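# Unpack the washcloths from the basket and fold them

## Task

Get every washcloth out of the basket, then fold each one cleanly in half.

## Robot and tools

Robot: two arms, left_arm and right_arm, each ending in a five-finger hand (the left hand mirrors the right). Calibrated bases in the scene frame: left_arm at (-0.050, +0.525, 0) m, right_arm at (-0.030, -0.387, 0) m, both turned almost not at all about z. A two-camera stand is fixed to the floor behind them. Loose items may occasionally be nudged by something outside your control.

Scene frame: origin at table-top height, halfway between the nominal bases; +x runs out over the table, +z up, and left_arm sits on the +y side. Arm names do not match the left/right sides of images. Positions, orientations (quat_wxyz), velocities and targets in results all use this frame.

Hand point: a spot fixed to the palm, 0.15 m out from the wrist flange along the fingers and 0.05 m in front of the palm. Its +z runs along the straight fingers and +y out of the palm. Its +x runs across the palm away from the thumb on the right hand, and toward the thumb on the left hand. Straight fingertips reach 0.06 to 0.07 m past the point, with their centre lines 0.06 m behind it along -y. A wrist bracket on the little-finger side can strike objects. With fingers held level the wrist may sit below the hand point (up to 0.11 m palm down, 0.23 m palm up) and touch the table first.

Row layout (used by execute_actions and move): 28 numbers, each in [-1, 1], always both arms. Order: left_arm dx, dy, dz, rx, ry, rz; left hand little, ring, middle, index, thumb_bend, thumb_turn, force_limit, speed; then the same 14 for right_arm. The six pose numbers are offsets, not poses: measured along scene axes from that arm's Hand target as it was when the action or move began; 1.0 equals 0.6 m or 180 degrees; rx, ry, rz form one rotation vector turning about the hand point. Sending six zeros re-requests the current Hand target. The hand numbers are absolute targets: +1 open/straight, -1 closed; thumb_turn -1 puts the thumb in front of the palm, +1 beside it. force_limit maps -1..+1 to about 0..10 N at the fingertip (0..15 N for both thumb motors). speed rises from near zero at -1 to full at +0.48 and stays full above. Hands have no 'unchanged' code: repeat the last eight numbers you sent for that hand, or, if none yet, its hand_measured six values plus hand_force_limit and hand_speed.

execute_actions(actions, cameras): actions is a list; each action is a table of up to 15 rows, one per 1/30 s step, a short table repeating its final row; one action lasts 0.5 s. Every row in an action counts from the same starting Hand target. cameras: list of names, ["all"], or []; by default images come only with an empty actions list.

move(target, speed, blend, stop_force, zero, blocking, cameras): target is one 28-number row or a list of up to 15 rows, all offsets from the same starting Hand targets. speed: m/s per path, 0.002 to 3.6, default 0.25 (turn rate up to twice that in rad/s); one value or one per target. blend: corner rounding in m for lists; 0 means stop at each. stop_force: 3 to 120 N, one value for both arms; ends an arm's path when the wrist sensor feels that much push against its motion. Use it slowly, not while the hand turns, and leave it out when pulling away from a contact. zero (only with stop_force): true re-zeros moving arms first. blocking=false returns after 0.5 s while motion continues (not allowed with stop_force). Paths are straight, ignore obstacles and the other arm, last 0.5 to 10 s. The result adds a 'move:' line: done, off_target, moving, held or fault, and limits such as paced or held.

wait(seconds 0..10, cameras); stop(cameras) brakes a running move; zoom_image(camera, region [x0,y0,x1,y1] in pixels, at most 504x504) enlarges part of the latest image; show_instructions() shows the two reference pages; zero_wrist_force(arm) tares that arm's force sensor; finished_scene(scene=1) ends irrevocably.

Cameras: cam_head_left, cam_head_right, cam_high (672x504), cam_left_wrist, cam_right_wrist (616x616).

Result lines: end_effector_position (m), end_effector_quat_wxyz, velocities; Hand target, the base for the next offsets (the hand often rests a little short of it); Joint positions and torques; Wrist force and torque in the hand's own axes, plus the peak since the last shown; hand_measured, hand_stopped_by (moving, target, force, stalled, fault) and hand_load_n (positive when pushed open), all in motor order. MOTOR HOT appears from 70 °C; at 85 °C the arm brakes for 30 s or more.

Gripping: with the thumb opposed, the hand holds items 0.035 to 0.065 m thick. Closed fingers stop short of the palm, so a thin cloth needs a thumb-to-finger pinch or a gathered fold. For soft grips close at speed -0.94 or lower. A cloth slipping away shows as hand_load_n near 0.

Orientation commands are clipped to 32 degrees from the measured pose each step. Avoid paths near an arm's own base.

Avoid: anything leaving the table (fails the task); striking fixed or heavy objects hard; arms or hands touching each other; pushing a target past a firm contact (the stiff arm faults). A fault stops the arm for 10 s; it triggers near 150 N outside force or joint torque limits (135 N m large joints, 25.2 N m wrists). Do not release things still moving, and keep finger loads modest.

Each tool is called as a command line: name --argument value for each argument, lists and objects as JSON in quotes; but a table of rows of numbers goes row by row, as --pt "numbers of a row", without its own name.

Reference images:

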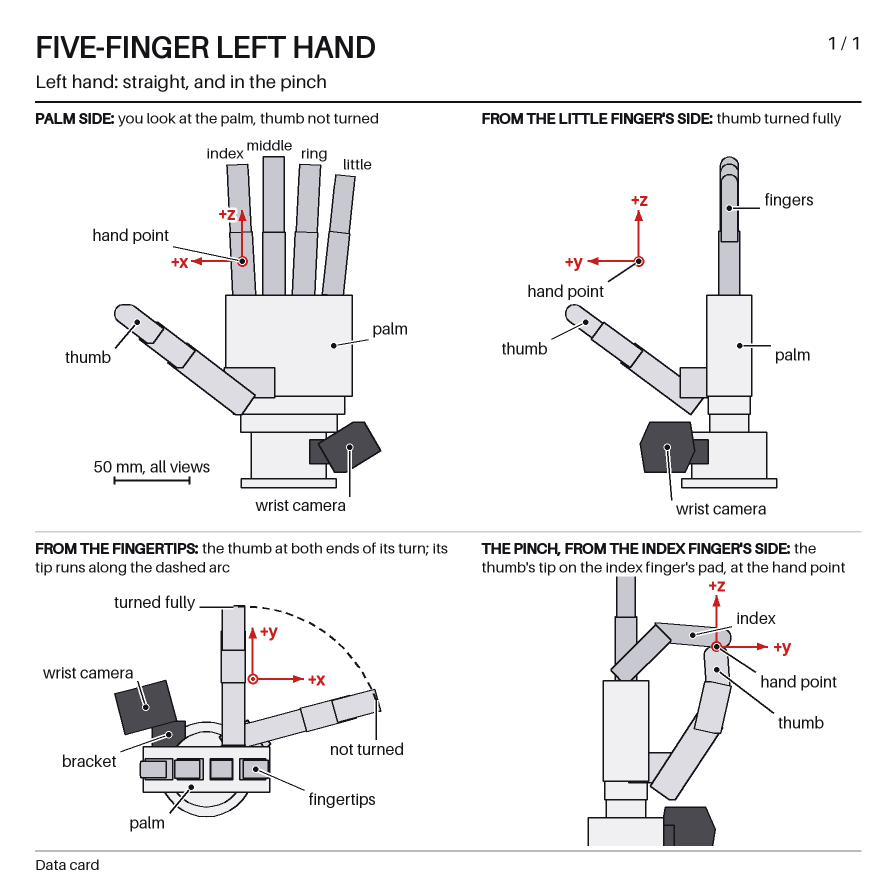

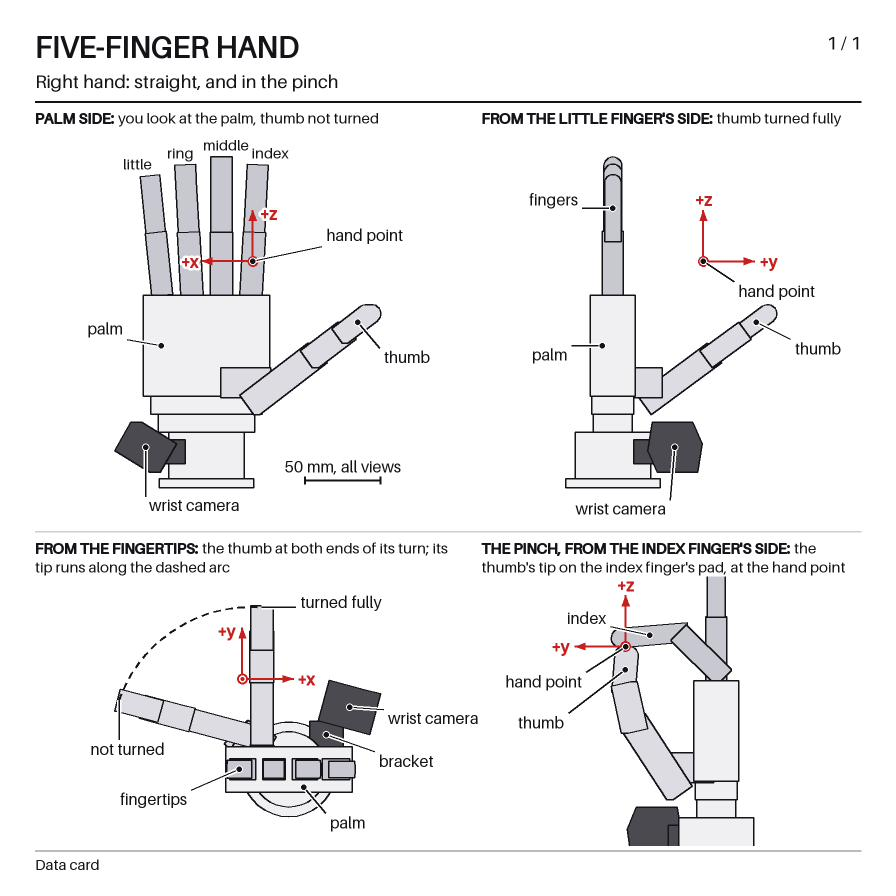

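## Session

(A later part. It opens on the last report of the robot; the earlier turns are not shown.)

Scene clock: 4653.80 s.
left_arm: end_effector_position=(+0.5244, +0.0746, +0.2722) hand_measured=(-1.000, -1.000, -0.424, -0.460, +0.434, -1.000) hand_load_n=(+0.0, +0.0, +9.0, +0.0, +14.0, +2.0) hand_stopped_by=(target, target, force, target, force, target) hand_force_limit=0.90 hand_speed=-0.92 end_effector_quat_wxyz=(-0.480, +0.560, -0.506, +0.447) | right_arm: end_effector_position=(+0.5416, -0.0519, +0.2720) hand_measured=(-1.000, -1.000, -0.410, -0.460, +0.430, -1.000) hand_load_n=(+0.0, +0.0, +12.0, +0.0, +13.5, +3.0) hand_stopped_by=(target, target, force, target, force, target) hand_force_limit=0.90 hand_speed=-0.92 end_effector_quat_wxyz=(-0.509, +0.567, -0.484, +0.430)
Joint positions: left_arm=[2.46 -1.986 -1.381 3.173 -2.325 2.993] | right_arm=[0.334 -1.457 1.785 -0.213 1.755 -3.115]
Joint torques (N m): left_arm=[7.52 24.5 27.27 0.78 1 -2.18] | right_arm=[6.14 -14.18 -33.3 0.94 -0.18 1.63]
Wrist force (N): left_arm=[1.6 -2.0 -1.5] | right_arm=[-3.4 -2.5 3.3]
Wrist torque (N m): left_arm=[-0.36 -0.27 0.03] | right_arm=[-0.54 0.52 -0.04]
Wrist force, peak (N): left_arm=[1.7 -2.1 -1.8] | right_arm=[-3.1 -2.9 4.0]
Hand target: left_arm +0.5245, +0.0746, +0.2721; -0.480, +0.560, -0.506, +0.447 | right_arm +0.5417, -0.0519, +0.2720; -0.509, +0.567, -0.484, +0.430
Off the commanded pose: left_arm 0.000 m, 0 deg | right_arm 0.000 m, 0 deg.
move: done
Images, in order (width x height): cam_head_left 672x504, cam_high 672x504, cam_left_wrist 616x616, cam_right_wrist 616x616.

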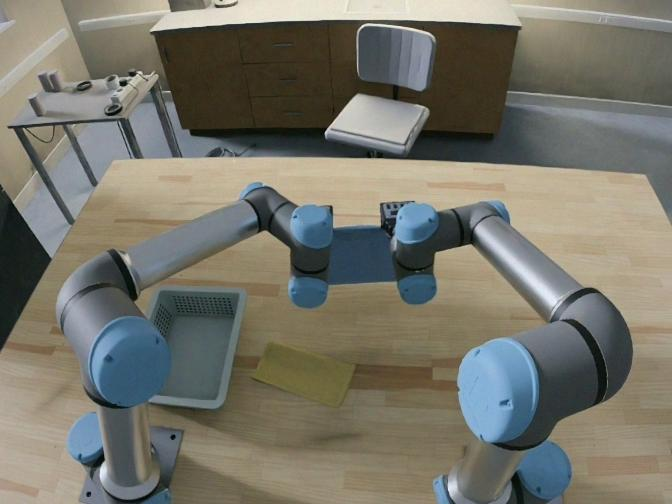

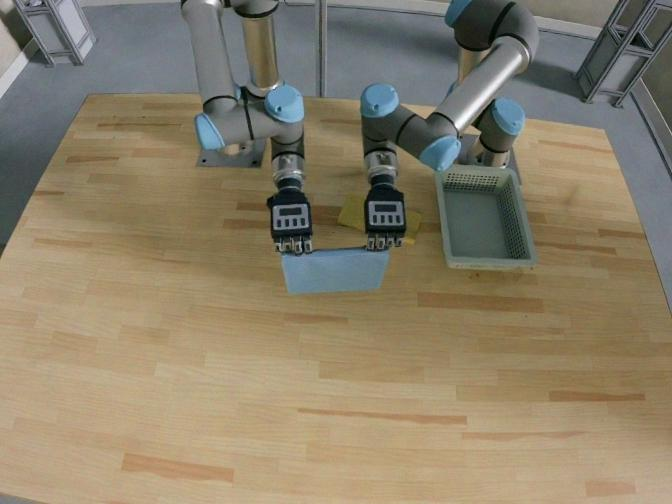

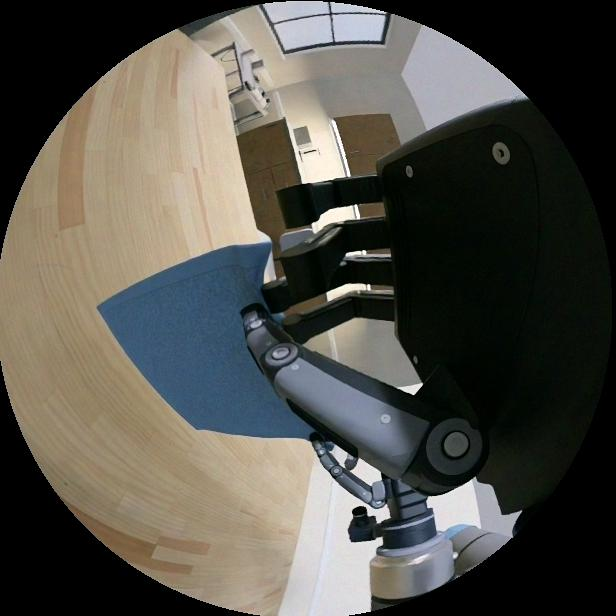

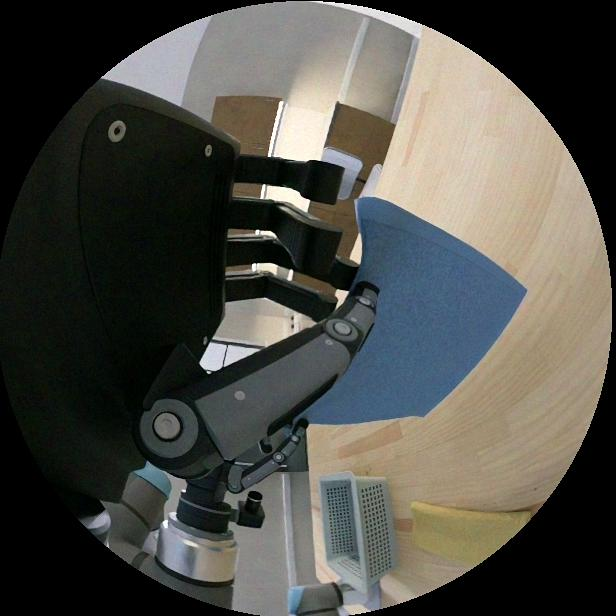

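move --target '[0, 0, -0.045, 0, 0, 0, -1, -1, -0.46, -0.46, 0.32, -1, 0.9, -0.92, 0, 0, -0.045, 0, 0, 0, -1, -1, -0.46, -0.46, 0.32, -1, 0.9, -0.92]' --speed 0.05 --cameras '["cam_head_left", "cam_high", "cam_head_right"]'

zoom_image --camera "cam_high" --region '[250, 220, 420, 330]'

zoom_image --camera "cam_head_right" --region '[240, 190, 460, 330]'

Scene clock: 4668.17 s.
left_arm: end_effector_position=(+0.5245, +0.0746, +0.2449) hand_measured=(-1.000, -1.000, -0.424, -0.460, +0.434, -1.000) hand_load_n=(+0.0, +0.0, +9.0, +0.0, +14.0, +2.0) hand_stopped_by=(target, target, force, target, force, target) hand_force_limit=0.90 hand_speed=-0.92 end_effector_quat_wxyz=(-0.480, +0.560, -0.506, +0.447) | right_arm: end_effector_position=(+0.5417, -0.0519, +0.2448) hand_measured=(-1.000, -1.000, -0.410, -0.460, +0.430, -1.000) hand_load_n=(+0.0, +0.0, +11.5, +0.0, +13.0, +3.0) hand_stopped_by=(target, target, force, target, force, target) hand_force_limit=0.90 hand_speed=-0.92 end_effector_quat_wxyz=(-0.509, +0.567, -0.484, +0.430)
Joint positions: left_arm=[2.46 -2.002 -1.428 3.237 -2.325 2.993] | right_arm=[0.334 -1.434 1.832 -0.284 1.755 -3.115]
Joint torques (N m): left_arm=[11.58 52.68 28.48 -0.92 -1.21 0.36] | right_arm=[-6.8 -41.83 -34.07 1.78 -0.98 1.69]
Wrist force (N): left_arm=[1.7 -2.0 -1.7] | right_arm=[-2.9 -2.3 3.7]
Wrist torque (N m): left_arm=[-0.34 -0.27 0.05] | right_arm=[-0.50 0.45 -0.01]
Wrist force, peak (N): left_arm=[1.8 -2.5 -1.6] | right_arm=[-3.4 -2.3 3.8]
Hand target: left_arm +0.5245, +0.0746, +0.2451; -0.480, +0.560, -0.506, +0.447 | right_arm +0.5417, -0.0519, +0.2450; -0.509, +0.567, -0.484, +0.430
Off the commanded pose: left_arm 0.000 m, 0 deg | right_arm 0.000 m, 0 deg.
move: done
Images, in order (width x height): cam_head_left 672x504, cam_head_right 672x504, cam_high 672x504.

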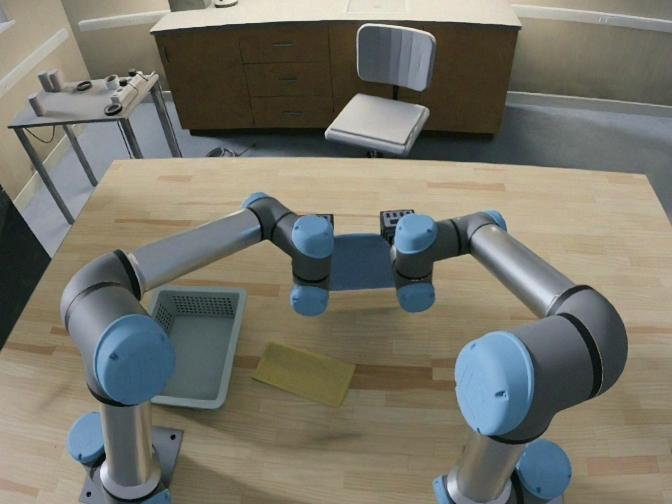

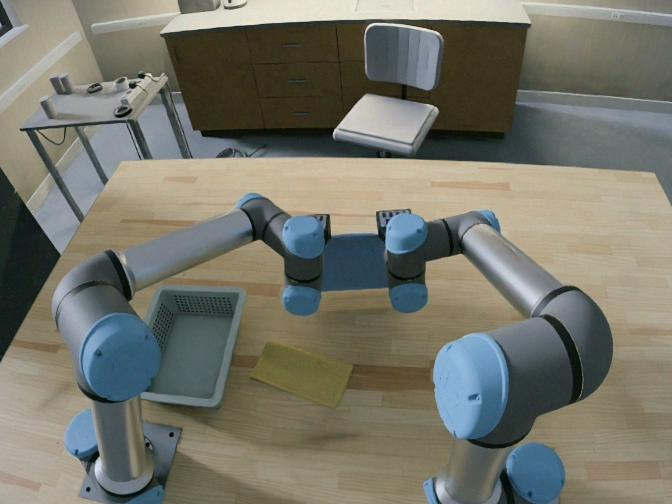

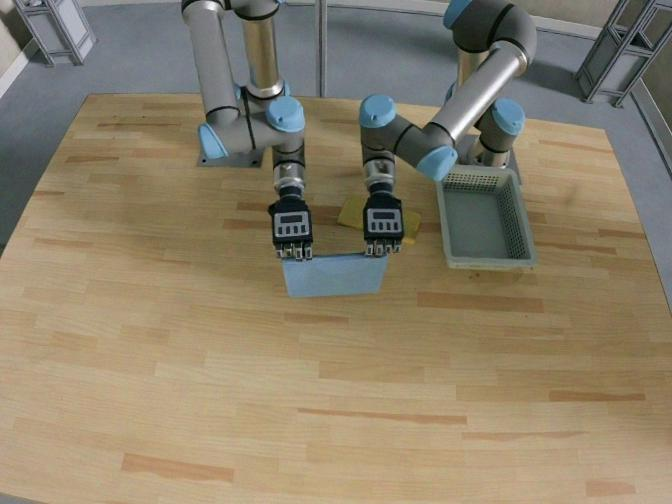

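Scaled by 2.965 from the camera's 672x504 image, which has a finer 960x720 frame.

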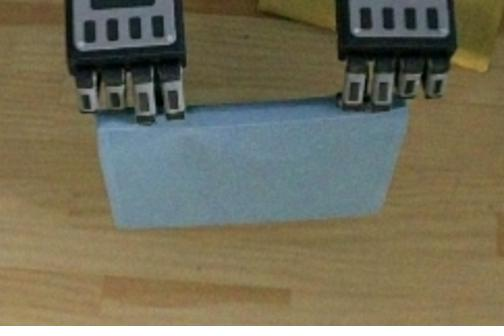

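Scaled by 2.291 from the camera's 672x504 image, which has a finer 960x720 frame.

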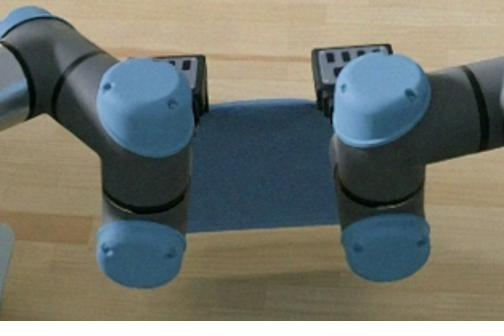

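move --pt "-0.0082 -0.0014 -0.0283 0 0 0 -1 -1 -0.46 -0.46 0.32 -1 0.9 -0.92 -0.0082 -0.0014 -0.0283 0 0 0 -1 -1 -0.46 -0.46 0.32 -1 0.9 -0.92" --pt "-0.0493 -0.0087 -0.0667 0 0 0 -1 -1 -0.46 -0.46 0.32 -1 0.9 -0.92 -0.0493 -0.0087 -0.0667 0 0 0 -1 -1 -0.46 -0.46 0.32 -1 0.9 -0.92" --speed 0.04 --blend '[0.01, 0]' --cameras '["cam_head_left", "cam_high"]'

zoom_image --camera "cam_high" --region '[250, 220, 420, 330]'

zoom_image --camera "cam_head_left" --region '[260, 190, 480, 340]'

Scene clock: 4678.27 s.
left_arm: end_effector_position=(+0.4948, +0.0693, +0.2051) hand_measured=(-1.000, -1.000, -0.424, -0.460, +0.434, -1.000) hand_load_n=(+0.0, +0.0, +9.0, +0.0, +14.0, +2.0) hand_stopped_by=(target, target, force, target, force, target) hand_force_limit=0.90 hand_speed=-0.92 end_effector_quat_wxyz=(-0.480, +0.560, -0.506, +0.447) | right_arm: end_effector_position=(+0.5121, -0.0571, +0.2051) hand_measured=(-1.000, -1.000, -0.410, -0.460, +0.430, -1.000) hand_load_n=(+0.0, +0.0, +11.5, +0.0, +13.5, +3.0) hand_stopped_by=(target, target, force, target, force, target) hand_force_limit=0.90 hand_speed=-0.92 end_effector_quat_wxyz=(-0.509, +0.567, -0.484, +0.430) end_effector_velocity=(+0.001, +0.001, +0.002) end_effector_angular_velocity=(-0.001, +0.000, +0.001)
Joint positions: left_arm=[2.416 -2.006 -1.531 3.336 -2.368 2.981] | right_arm=[0.348 -1.452 1.966 -0.4 1.769 -3.113]
Joint velocities: left_arm=[within noise] | right_arm=[0.001 0 -0.005 0.005 0.001 -0.001]
Joint torques (N m): left_arm=[13.46 51.04 28.23 -1.1 1.08 0.38] | right_arm=[-1.54 -16.81 -31.67 1.48 -0.71 1.89]
Wrist force (N): left_arm=[1.9 -1.9 -1.6] | right_arm=[-2.5 -2.6 3.8]
Wrist torque (N m): left_arm=[-0.35 -0.31 0.11] | right_arm=[-0.58 0.41 -0.13]
Wrist force, peak (N): left_arm=[1.8 -2.4 -1.6] | right_arm=[-3.2 -2.3 4.1]
Hand target: left_arm +0.4950, +0.0694, +0.2051; -0.480, +0.560, -0.506, +0.447 | right_arm +0.5121, -0.0571, +0.2050; -0.509, +0.567, -0.484, +0.430
Off the commanded pose: left_arm 0.000 m, 0 deg | right_arm 0.000 m, 0 deg.
move: done; blend cut to 0.0088 m at target 1
Images, in order (width x height): cam_head_left 672x504, cam_high 672x504.

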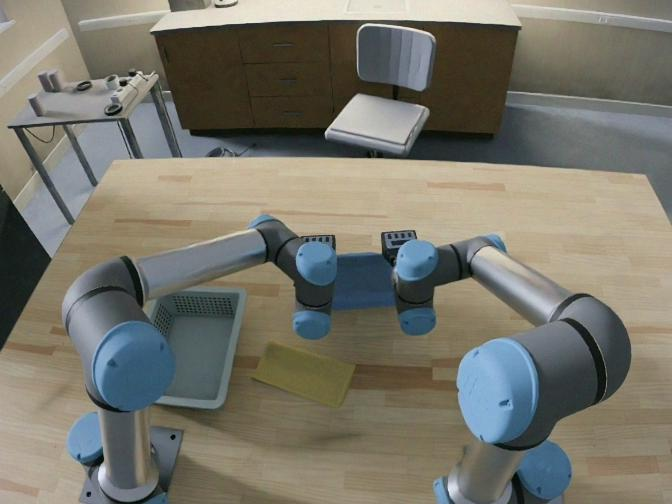

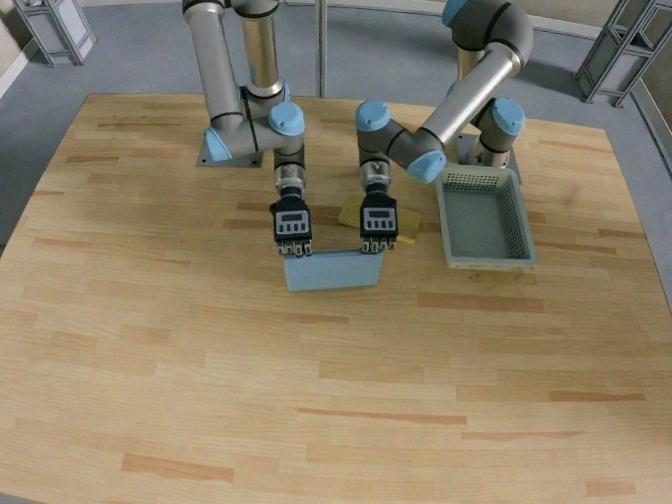

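Scaled by 2.965 from the camera's 672x504 image, which has a finer 960x720 frame.

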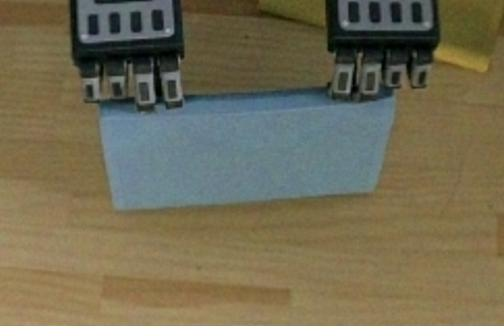

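Scaled by 2.291 from the camera's 672x504 image, which has a finer 960x720 frame.

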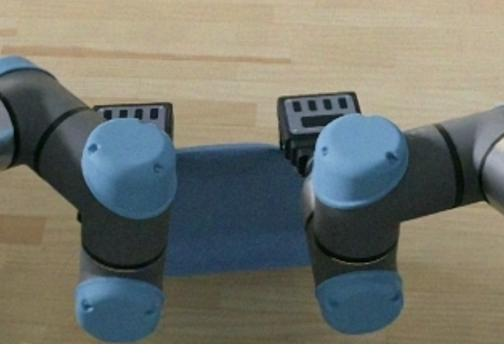

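execute_actions --actions '[]' --cameras '["cam_left_wrist", "cam_right_wrist", "cam_head_left"]'

zoom_image --camera "cam_right_wrist" --region '[280, 180, 580, 460]'

Scene clock: 4685.57 s.
left_arm: end_effector_position=(+0.4950, +0.0694, +0.2051) hand_measured=(-1.000, -1.000, -0.424, -0.460, +0.434, -1.000) hand_load_n=(+0.0, +0.0, +9.0, +0.0, +14.0, +2.0) hand_stopped_by=(target, target, force, target, force, target) hand_force_limit=0.90 hand_speed=-0.92 end_effector_quat_wxyz=(-0.480, +0.560, -0.506, +0.447) | right_arm: end_effector_position=(+0.5121, -0.0571, +0.2050) hand_measured=(-1.000, -1.000, -0.410, -0.460, +0.430, -1.000) hand_load_n=(+0.0, +0.0, +11.5, +0.0, +13.5, +3.0) hand_stopped_by=(target, target, force, target, force, target) hand_force_limit=0.90 hand_speed=-0.92 end_effector_quat_wxyz=(-0.509, +0.567, -0.484, +0.430)
Joint positions: left_arm=[2.417 -2.006 -1.531 3.336 -2.367 2.981] | right_arm=[0.347 -1.452 1.966 -0.4 1.769 -3.113]
Joint velocities: within noise
Joint torques (N m): left_arm=[13.97 44.02 27.3 -1.24 0.64 2.35] | right_arm=[-9.94 -13.48 -32.25 1.25 -1.32 -1.76]
Motor temperatures (°C): left_arm=[30 31 28 33 32 33] | right_arm=[29 30 30 37 39 36]
Wrist force (N): left_arm=[2.0 -1.9 -1.6] | right_arm=[-2.8 -2.4 3.9]
Wrist torque (N m): left_arm=[-0.36 -0.32 0.11] | right_arm=[-0.57 0.43 -0.14]
Wrist force, peak (N): left_arm=[2.0 -2.2 -1.7] | right_arm=[-2.9 -2.3 4.2]
Hand target: left_arm +0.4950, +0.0694, +0.2051; -0.480, +0.560, -0.506, +0.447 | right_arm +0.5121, -0.0571, +0.2050; -0.509, +0.567, -0.484, +0.430
Off the commanded pose: left_arm 0.000 m, 0 deg | right_arm 0.000 m, 0 deg.
Images, in order (width x height): cam_head_left 672x504, cam_left_wrist 616x616, cam_right_wrist 616x616.

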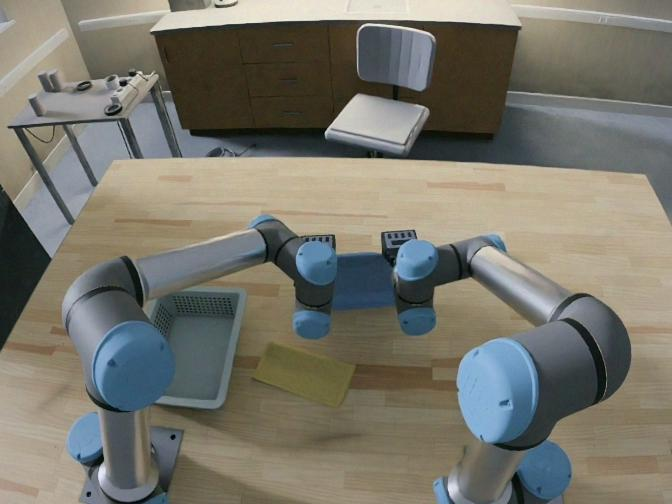

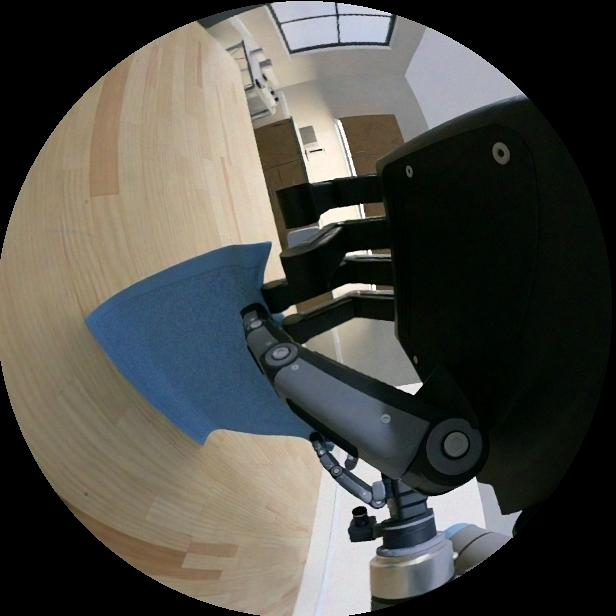

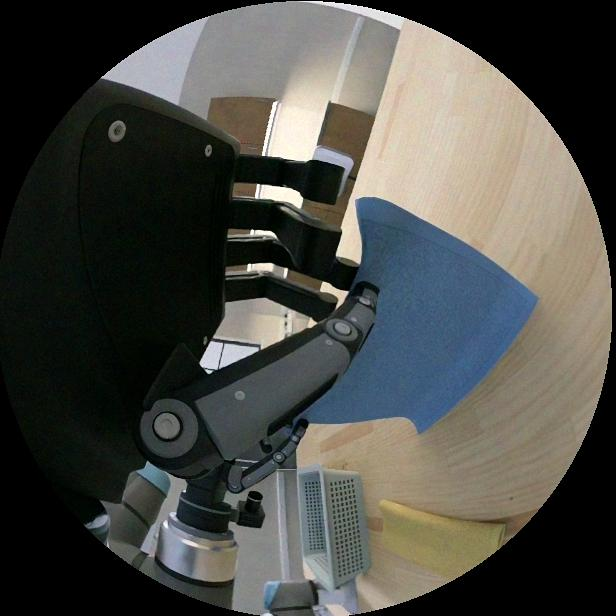

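Scaled by 1.680 from the camera's 616x616 image, which has a finer 880x880 frame.

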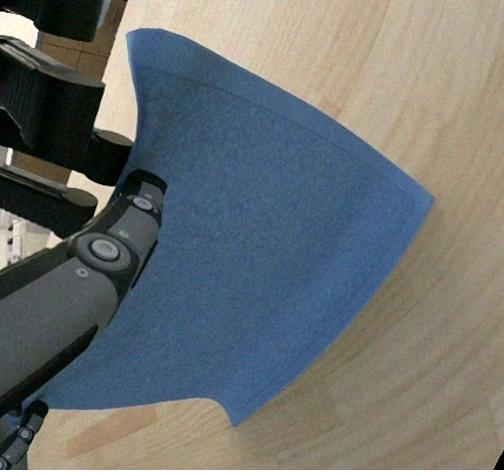

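execute_actions --actions '[]' --cameras '["cam_high", "cam_head_left", "cam_head_right"]'

zoom_image --camera "cam_high" --region '[280, 240, 400, 300]'

zoom_image --camera "cam_head_left" --region '[310, 240, 420, 325]'

Scene clock: 4698.77 s.
left_arm: end_effector_position=(+0.4950, +0.0694, +0.2051) hand_measured=(-1.000, -1.000, -0.424, -0.460, +0.434, -1.000) hand_load_n=(+0.0, +0.0, +9.0, +0.0, +14.0, +2.0) hand_stopped_by=(target, target, force, target, force, target) hand_force_limit=0.90 hand_speed=-0.92 end_effector_quat_wxyz=(-0.480, +0.560, -0.506, +0.447) | right_arm: end_effector_position=(+0.5121, -0.0571, +0.2050) hand_measured=(-1.000, -1.000, -0.410, -0.460, +0.430, -1.000) hand_load_n=(+0.0, +0.0, +11.5, +0.0, +13.0, +3.0) hand_stopped_by=(target, target, force, target, force, target) hand_force_limit=0.90 hand_speed=-0.92 end_effector_quat_wxyz=(-0.509, +0.567, -0.484, +0.430)
Joint positions: left_arm=[2.417 -2.006 -1.531 3.336 -2.367 2.981] | right_arm=[0.347 -1.452 1.966 -0.4 1.769 -3.113]
Joint velocities: within noise
Joint torques (N m): left_arm=[12.45 37.44 27.42 -1.06 0.65 2.48] | right_arm=[-8.07 -12.71 -31.91 0.71 -1.28 -1.65]
Motor temperatures (°C): left_arm=[30 31 28 33 32 33] | right_arm=[29 30 30 37 39 36]
Wrist force (N): left_arm=[1.9 -2.0 -1.7] | right_arm=[-2.7 -2.6 3.5]
Wrist torque (N m): left_arm=[-0.37 -0.30 0.10] | right_arm=[-0.58 0.44 -0.14]
Wrist force, peak (N): left_arm=[2.1 -2.0 -1.8] | right_arm=[-3.1 -2.6 3.9]
Hand target: left_arm +0.4950, +0.0694, +0.2051; -0.480, +0.560, -0.506, +0.447 | right_arm +0.5121, -0.0571, +0.2050; -0.509, +0.567, -0.484, +0.430
Off the commanded pose: left_arm 0.000 m, 0 deg | right_arm 0.000 m, 0 deg.
Images, in order (width x height): cam_head_left 672x504, cam_head_right 672x504, cam_high 672x504.

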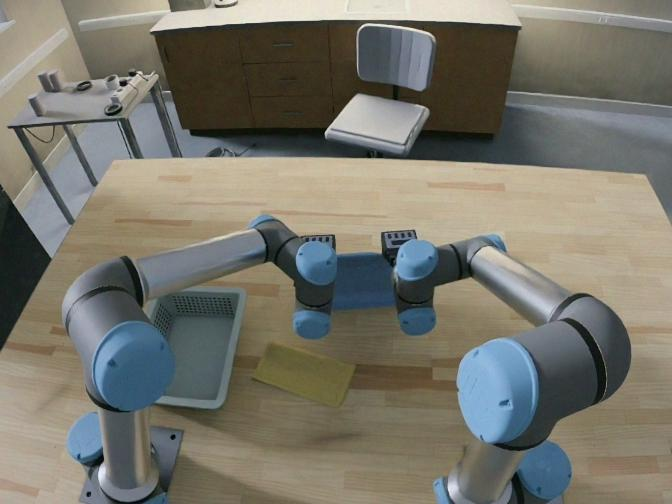

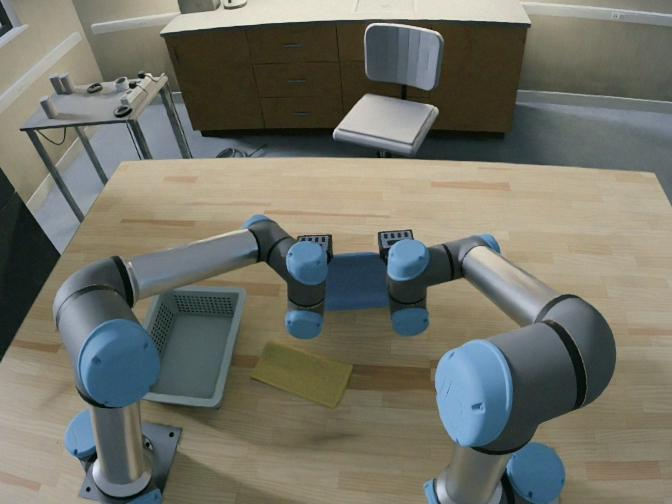

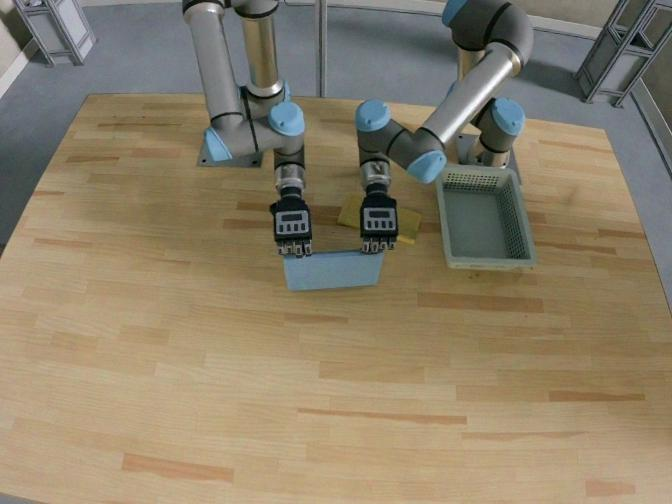

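Scaled by 4.200 from the camera's 672x504 image, which has a finer 960x720 frame.

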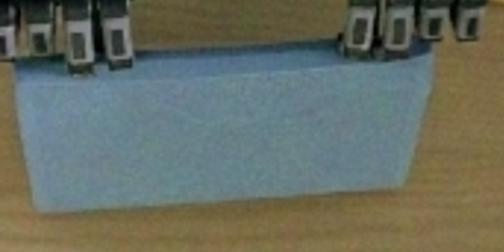

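Scaled by 4.582 from the camera's 672x504 image, which has a finer 960x720 frame.

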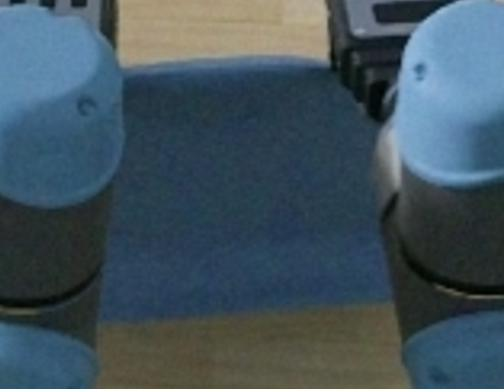

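move --target '[0, 0, 0.07, 0.00466, -0.0665, 0, -1, -1, -0.46, -0.46, 0.32, -1, 0.9, -0.92, 0, 0, 0.07, 0.0109, -0.0658, 0, -1, -1, -0.46, -0.46, 0.32, -1, 0.9, -0.92]' --speed 0.06 --cameras '["cam_head_left", "cam_high"]'

zoom_image --camera "cam_high" --region '[270, 220, 400, 300]'

zoom_image --camera "cam_head_left" --region '[310, 220, 420, 325]'

Scene clock: 4717.90 s.
left_arm: end_effector_position=(+0.4949, +0.0694, +0.2471) hand_measured=(-1.000, -1.000, -0.424, -0.460, +0.434, -1.000) hand_load_n=(+0.0, +0.0, +9.0, +0.0, +14.0, +2.0) hand_stopped_by=(target, target, force, target, force, target) hand_force_limit=0.90 hand_speed=-0.92 end_effector_quat_wxyz=(+0.534, -0.507, +0.457, -0.499) | right_arm: end_effector_position=(+0.5121, -0.0571, +0.2470) hand_measured=(-1.000, -1.000, -0.410, -0.460, +0.430, -1.000) hand_load_n=(+0.0, +0.0, +12.0, +0.5, +13.5, +3.0) hand_stopped_by=(target, target, force, target, force, target) hand_force_limit=0.90 hand_speed=-0.92 end_effector_quat_wxyz=(+0.566, -0.511, +0.436, -0.478)
Joint positions: left_arm=[2.397 -1.934 -1.66 3.696 -2.395 3.198] | right_arm=[0.354 -1.513 2.064 -0.65 1.776 -3.156]
Joint torques (N m): left_arm=[-2.45 21.1 27.03 2.34 1.26 -1.75] | right_arm=[10.81 -10.63 -31.38 0.02 0.78 1.91]
Wrist force (N): left_arm=[1.8 -1.8 -1.6] | right_arm=[-2.6 -2.2 3.8]
Wrist torque (N m): left_arm=[-0.44 -0.39 0.07] | right_arm=[-0.53 0.41 0.05]
Wrist force, peak (N): left_arm=[1.9 -2.3 -1.9] | right_arm=[-3.4 -2.7 3.5]
Hand target: left_arm +0.4950, +0.0694, +0.2471; +0.534, -0.507, +0.457, -0.499 | right_arm +0.5121, -0.0571, +0.2470; +0.566, -0.511, +0.436, -0.478
Off the commanded pose: left_arm 0.000 m, 0 deg | right_arm 0.000 m, 0 deg.
move: done
Images, in order (width x height): cam_head_left 672x504, cam_high 672x504.

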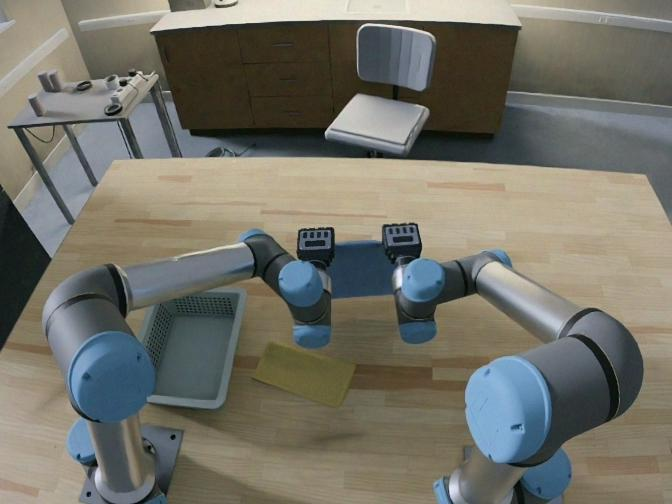

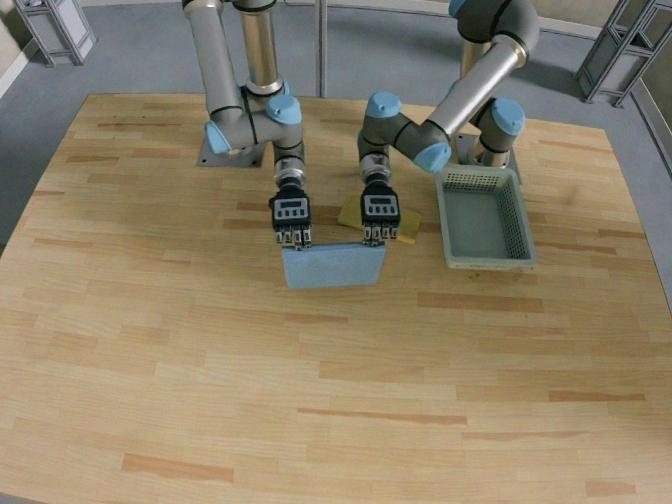

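Scaled by 3.877 from the camera's 672x504 image, which has a finer 960x720 frame.

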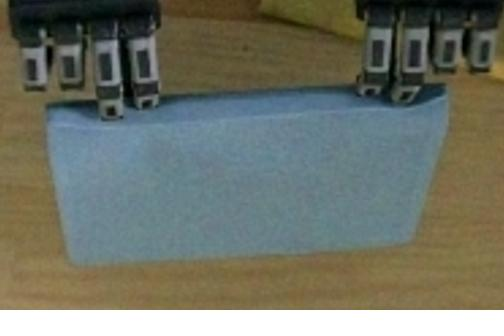

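Scaled by 4.582 from the camera's 672x504 image, which has a finer 960x720 frame.

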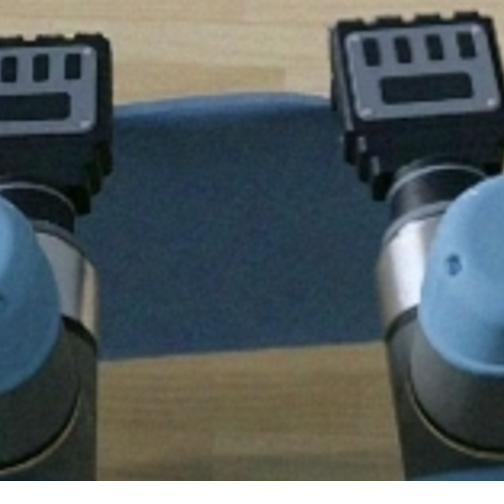

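move --pt "-0.0328 -0.0058 -0.0283 0 0 0 -1 -1 -0.46 -0.46 0.32 -1 0.9 -0.92 -0.0328 -0.0058 -0.0283 0 0 0 -1 -1 -0.46 -0.46 0.32 -1 0.9 -0.92" --pt "-0.0738 -0.013 -0.04 0 0 0 -1 -1 -0.46 -0.46 0.32 -1 0.9 -0.92 -0.0738 -0.013 -0.04 0 0 0 -1 -1 -0.46 -0.46 0.32 -1 0.9 -0.92" --speed 0.05 --blend '[0.01, 0]' --cameras '["cam_head_left", "cam_high"]'

zoom_image --camera "cam_high" --region '[270, 220, 400, 300]'

zoom_image --camera "cam_head_left" --region '[310, 230, 420, 335]'

Scene clock: 4733.17 s.
left_arm: end_effector_position=(+0.4506, +0.0615, +0.2232) hand_measured=(-1.000, -1.000, -0.424, -0.460, +0.434, -1.000) hand_load_n=(+0.0, +0.0, +9.0, +0.0, +14.0, +2.0) hand_stopped_by=(target, target, force, target, force, target) hand_force_limit=0.90 hand_speed=-0.92 end_effector_quat_wxyz=(+0.534, -0.507, +0.457, -0.500) | right_arm: end_effector_position=(+0.4678, -0.0648, +0.2231) hand_measured=(-1.000, -1.000, -0.410, -0.460, +0.430, -1.000) hand_load_n=(+0.0, +0.0, +12.0, +0.0, +13.5, +2.5) hand_stopped_by=(target, target, force, target, force, target) hand_force_limit=0.90 hand_speed=-0.92 end_effector_quat_wxyz=(+0.566, -0.511, +0.436, -0.478)
Joint positions: left_arm=[2.324 -1.924 -1.743 3.779 -2.467 3.209] | right_arm=[0.381 -1.57 2.196 -0.727 1.803 -3.159]
Joint torques (N m): left_arm=[12.85 28.3 26.06 -0.44 1.3 0.92] | right_arm=[-7.36 -6.11 -30.59 0.61 -1.31 -2.18]
Wrist force (N): left_arm=[1.4 -1.6 -1.6] | right_arm=[-3.0 -2.6 3.5]
Wrist torque (N m): left_arm=[-0.36 -0.29 0.02] | right_arm=[-0.60 0.52 0.01]
Wrist force, peak (N): left_arm=[1.9 -2.1 -1.7] | right_arm=[-2.9 -3.1 4.0]
Hand target: left_arm +0.4507, +0.0616, +0.2231; +0.534, -0.507, +0.457, -0.499 | right_arm +0.4678, -0.0649, +0.2230; +0.566, -0.511, +0.436, -0.478
Off the commanded pose: left_arm 0.000 m, 0 deg | right_arm 0.000 m, 0 deg.
move: done
Images, in order (width x height): cam_head_left 672x504, cam_high 672x504.

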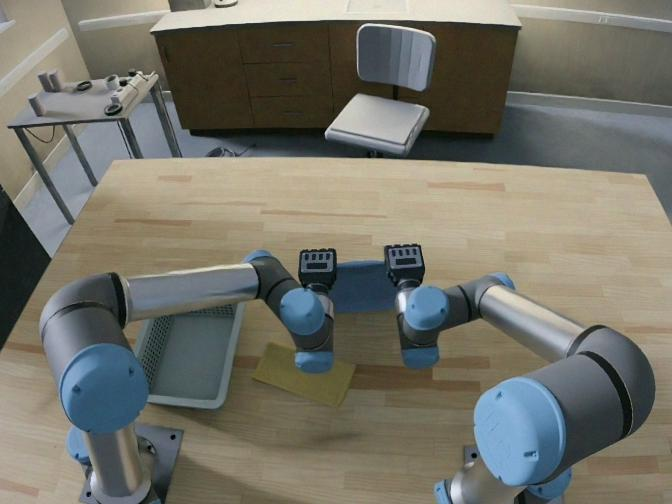

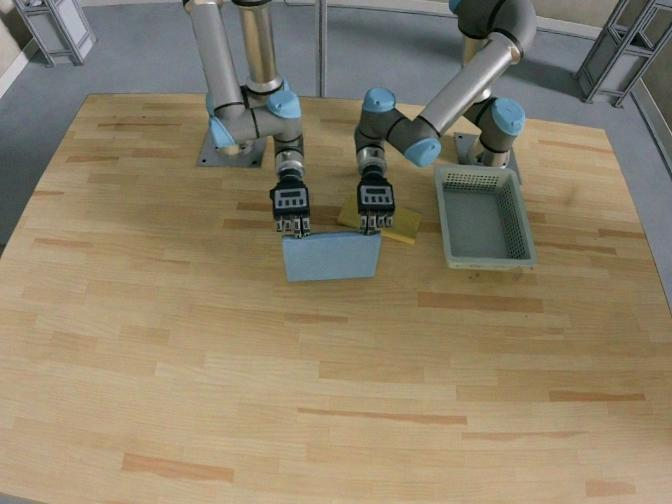

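Scaled by 3.877 from the camera's 672x504 image, which has a finer 960x720 frame.

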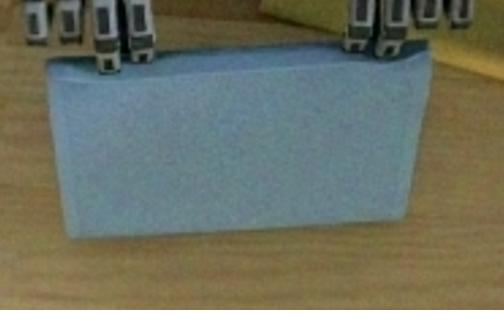

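Scaled by 4.582 from the camera's 672x504 image, which has a finer 960x720 frame.

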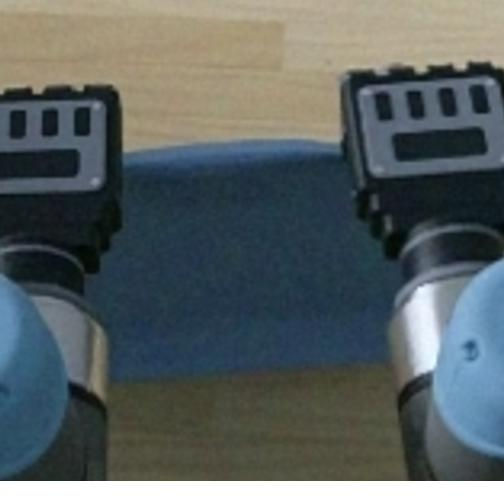

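move --pt "0 0 0.05 0 0 0 -1 -1 -0.46 -0.46 0.32 -1 0.9 -0.92 0 0 0.05 0 0 0 -1 -1 -0.46 -0.46 0.32 -1 0.9 -0.92" --pt "0.0985 0.0174 0.0617 -0.00853 0.1219 0 -1 -1 -0.46 -0.46 0.32 -1 0.9 -0.92 0.0985 0.0174 0.0617 -0.01996 0.1206 0 -1 -1 -0.46 -0.46 0.32 -1 0.9 -0.92" --speed 0.08 --blend '[0.01, 0]' --cameras '["cam_head_left", "cam_high"]'

zoom_image --camera "cam_high" --region '[270, 220, 400, 310]'

zoom_image --camera "cam_head_left" --region '[310, 210, 420, 315]'

Scene clock: 4756.50 s.
left_arm: end_effector_position=(+0.5099, +0.0721, +0.2600) hand_measured=(-1.000, -1.000, -0.424, -0.460, +0.434, -1.000) hand_load_n=(+0.0, +0.0, +9.0, +0.0, +14.0, +2.0) hand_stopped_by=(target, target, force, target, force, target) hand_force_limit=0.90 hand_speed=-0.92 end_effector_quat_wxyz=(-0.431, +0.600, -0.543, +0.400) | right_arm: end_effector_position=(+0.5270, -0.0545, +0.2599) hand_measured=(-1.000, -1.000, -0.410, -0.460, +0.430, -1.000) hand_load_n=(+0.0, +0.0, +11.5, +0.0, +13.5, +3.0) hand_stopped_by=(target, target, force, target, force, target) hand_force_limit=0.90 hand_speed=-0.92 end_effector_quat_wxyz=(-0.458, +0.609, -0.520, +0.386)
Joint positions: left_arm=[2.465 -2.038 -1.248 2.865 -2.285 2.843] | right_arm=[0.331 -1.427 1.683 0.035 1.747 -3.083]
Joint torques (N m): left_arm=[-12.91 53.82 25.71 -1.3 -1.24 2.35] | right_arm=[10.29 -42.08 -22.33 -0.22 2.06 -2.01]
Wrist force (N): left_arm=[1.9 -1.2 -1.7] | right_arm=[-3.1 -2.7 3.5]
Wrist torque (N m): left_arm=[-0.15 -0.28 0.00] | right_arm=[-0.57 0.47 -0.24]
Wrist force, peak (N): left_arm=[2.2 -2.1 -1.6] | right_arm=[-3.3 -3.0 4.0]
Hand target: left_arm +0.5098, +0.0720, +0.2601; -0.430, +0.600, -0.543, +0.400 | right_arm +0.5269, -0.0545, +0.2600; -0.458, +0.609, -0.520, +0.386
Off the commanded pose: left_arm 0.000 m, 0 deg | right_arm 0.000 m, 0 deg.
move: done
Images, in order (width x height): cam_head_left 672x504, cam_high 672x504.

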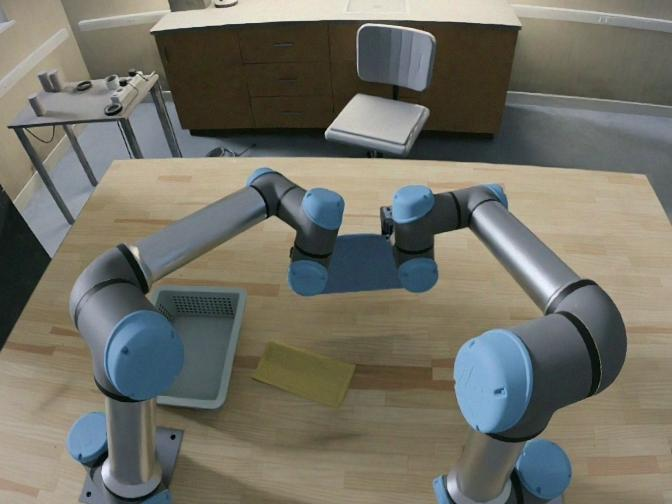

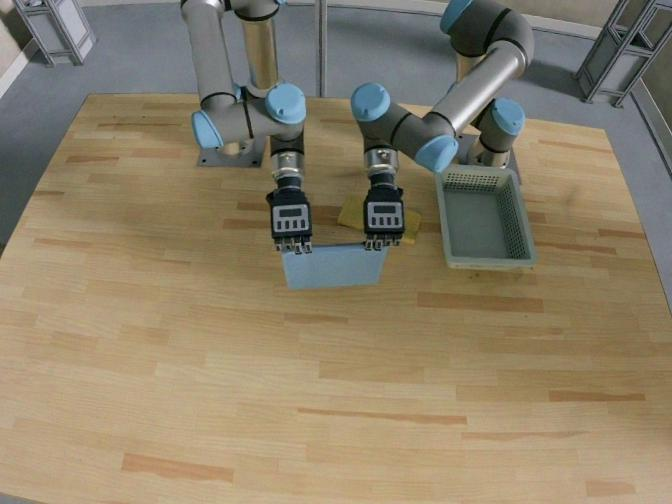

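Scaled by 3.877 from the camera's 672x504 image, which has a finer 960x720 frame.

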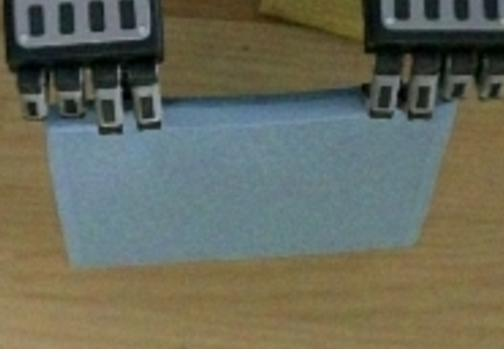

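Scaled by 4.582 from the camera's 672x504 image, which has a finer 960x720 frame.

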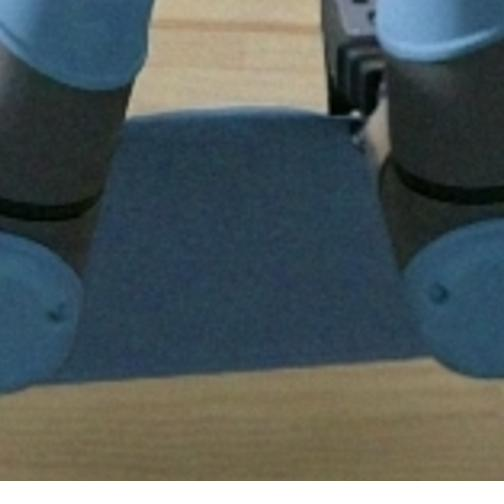

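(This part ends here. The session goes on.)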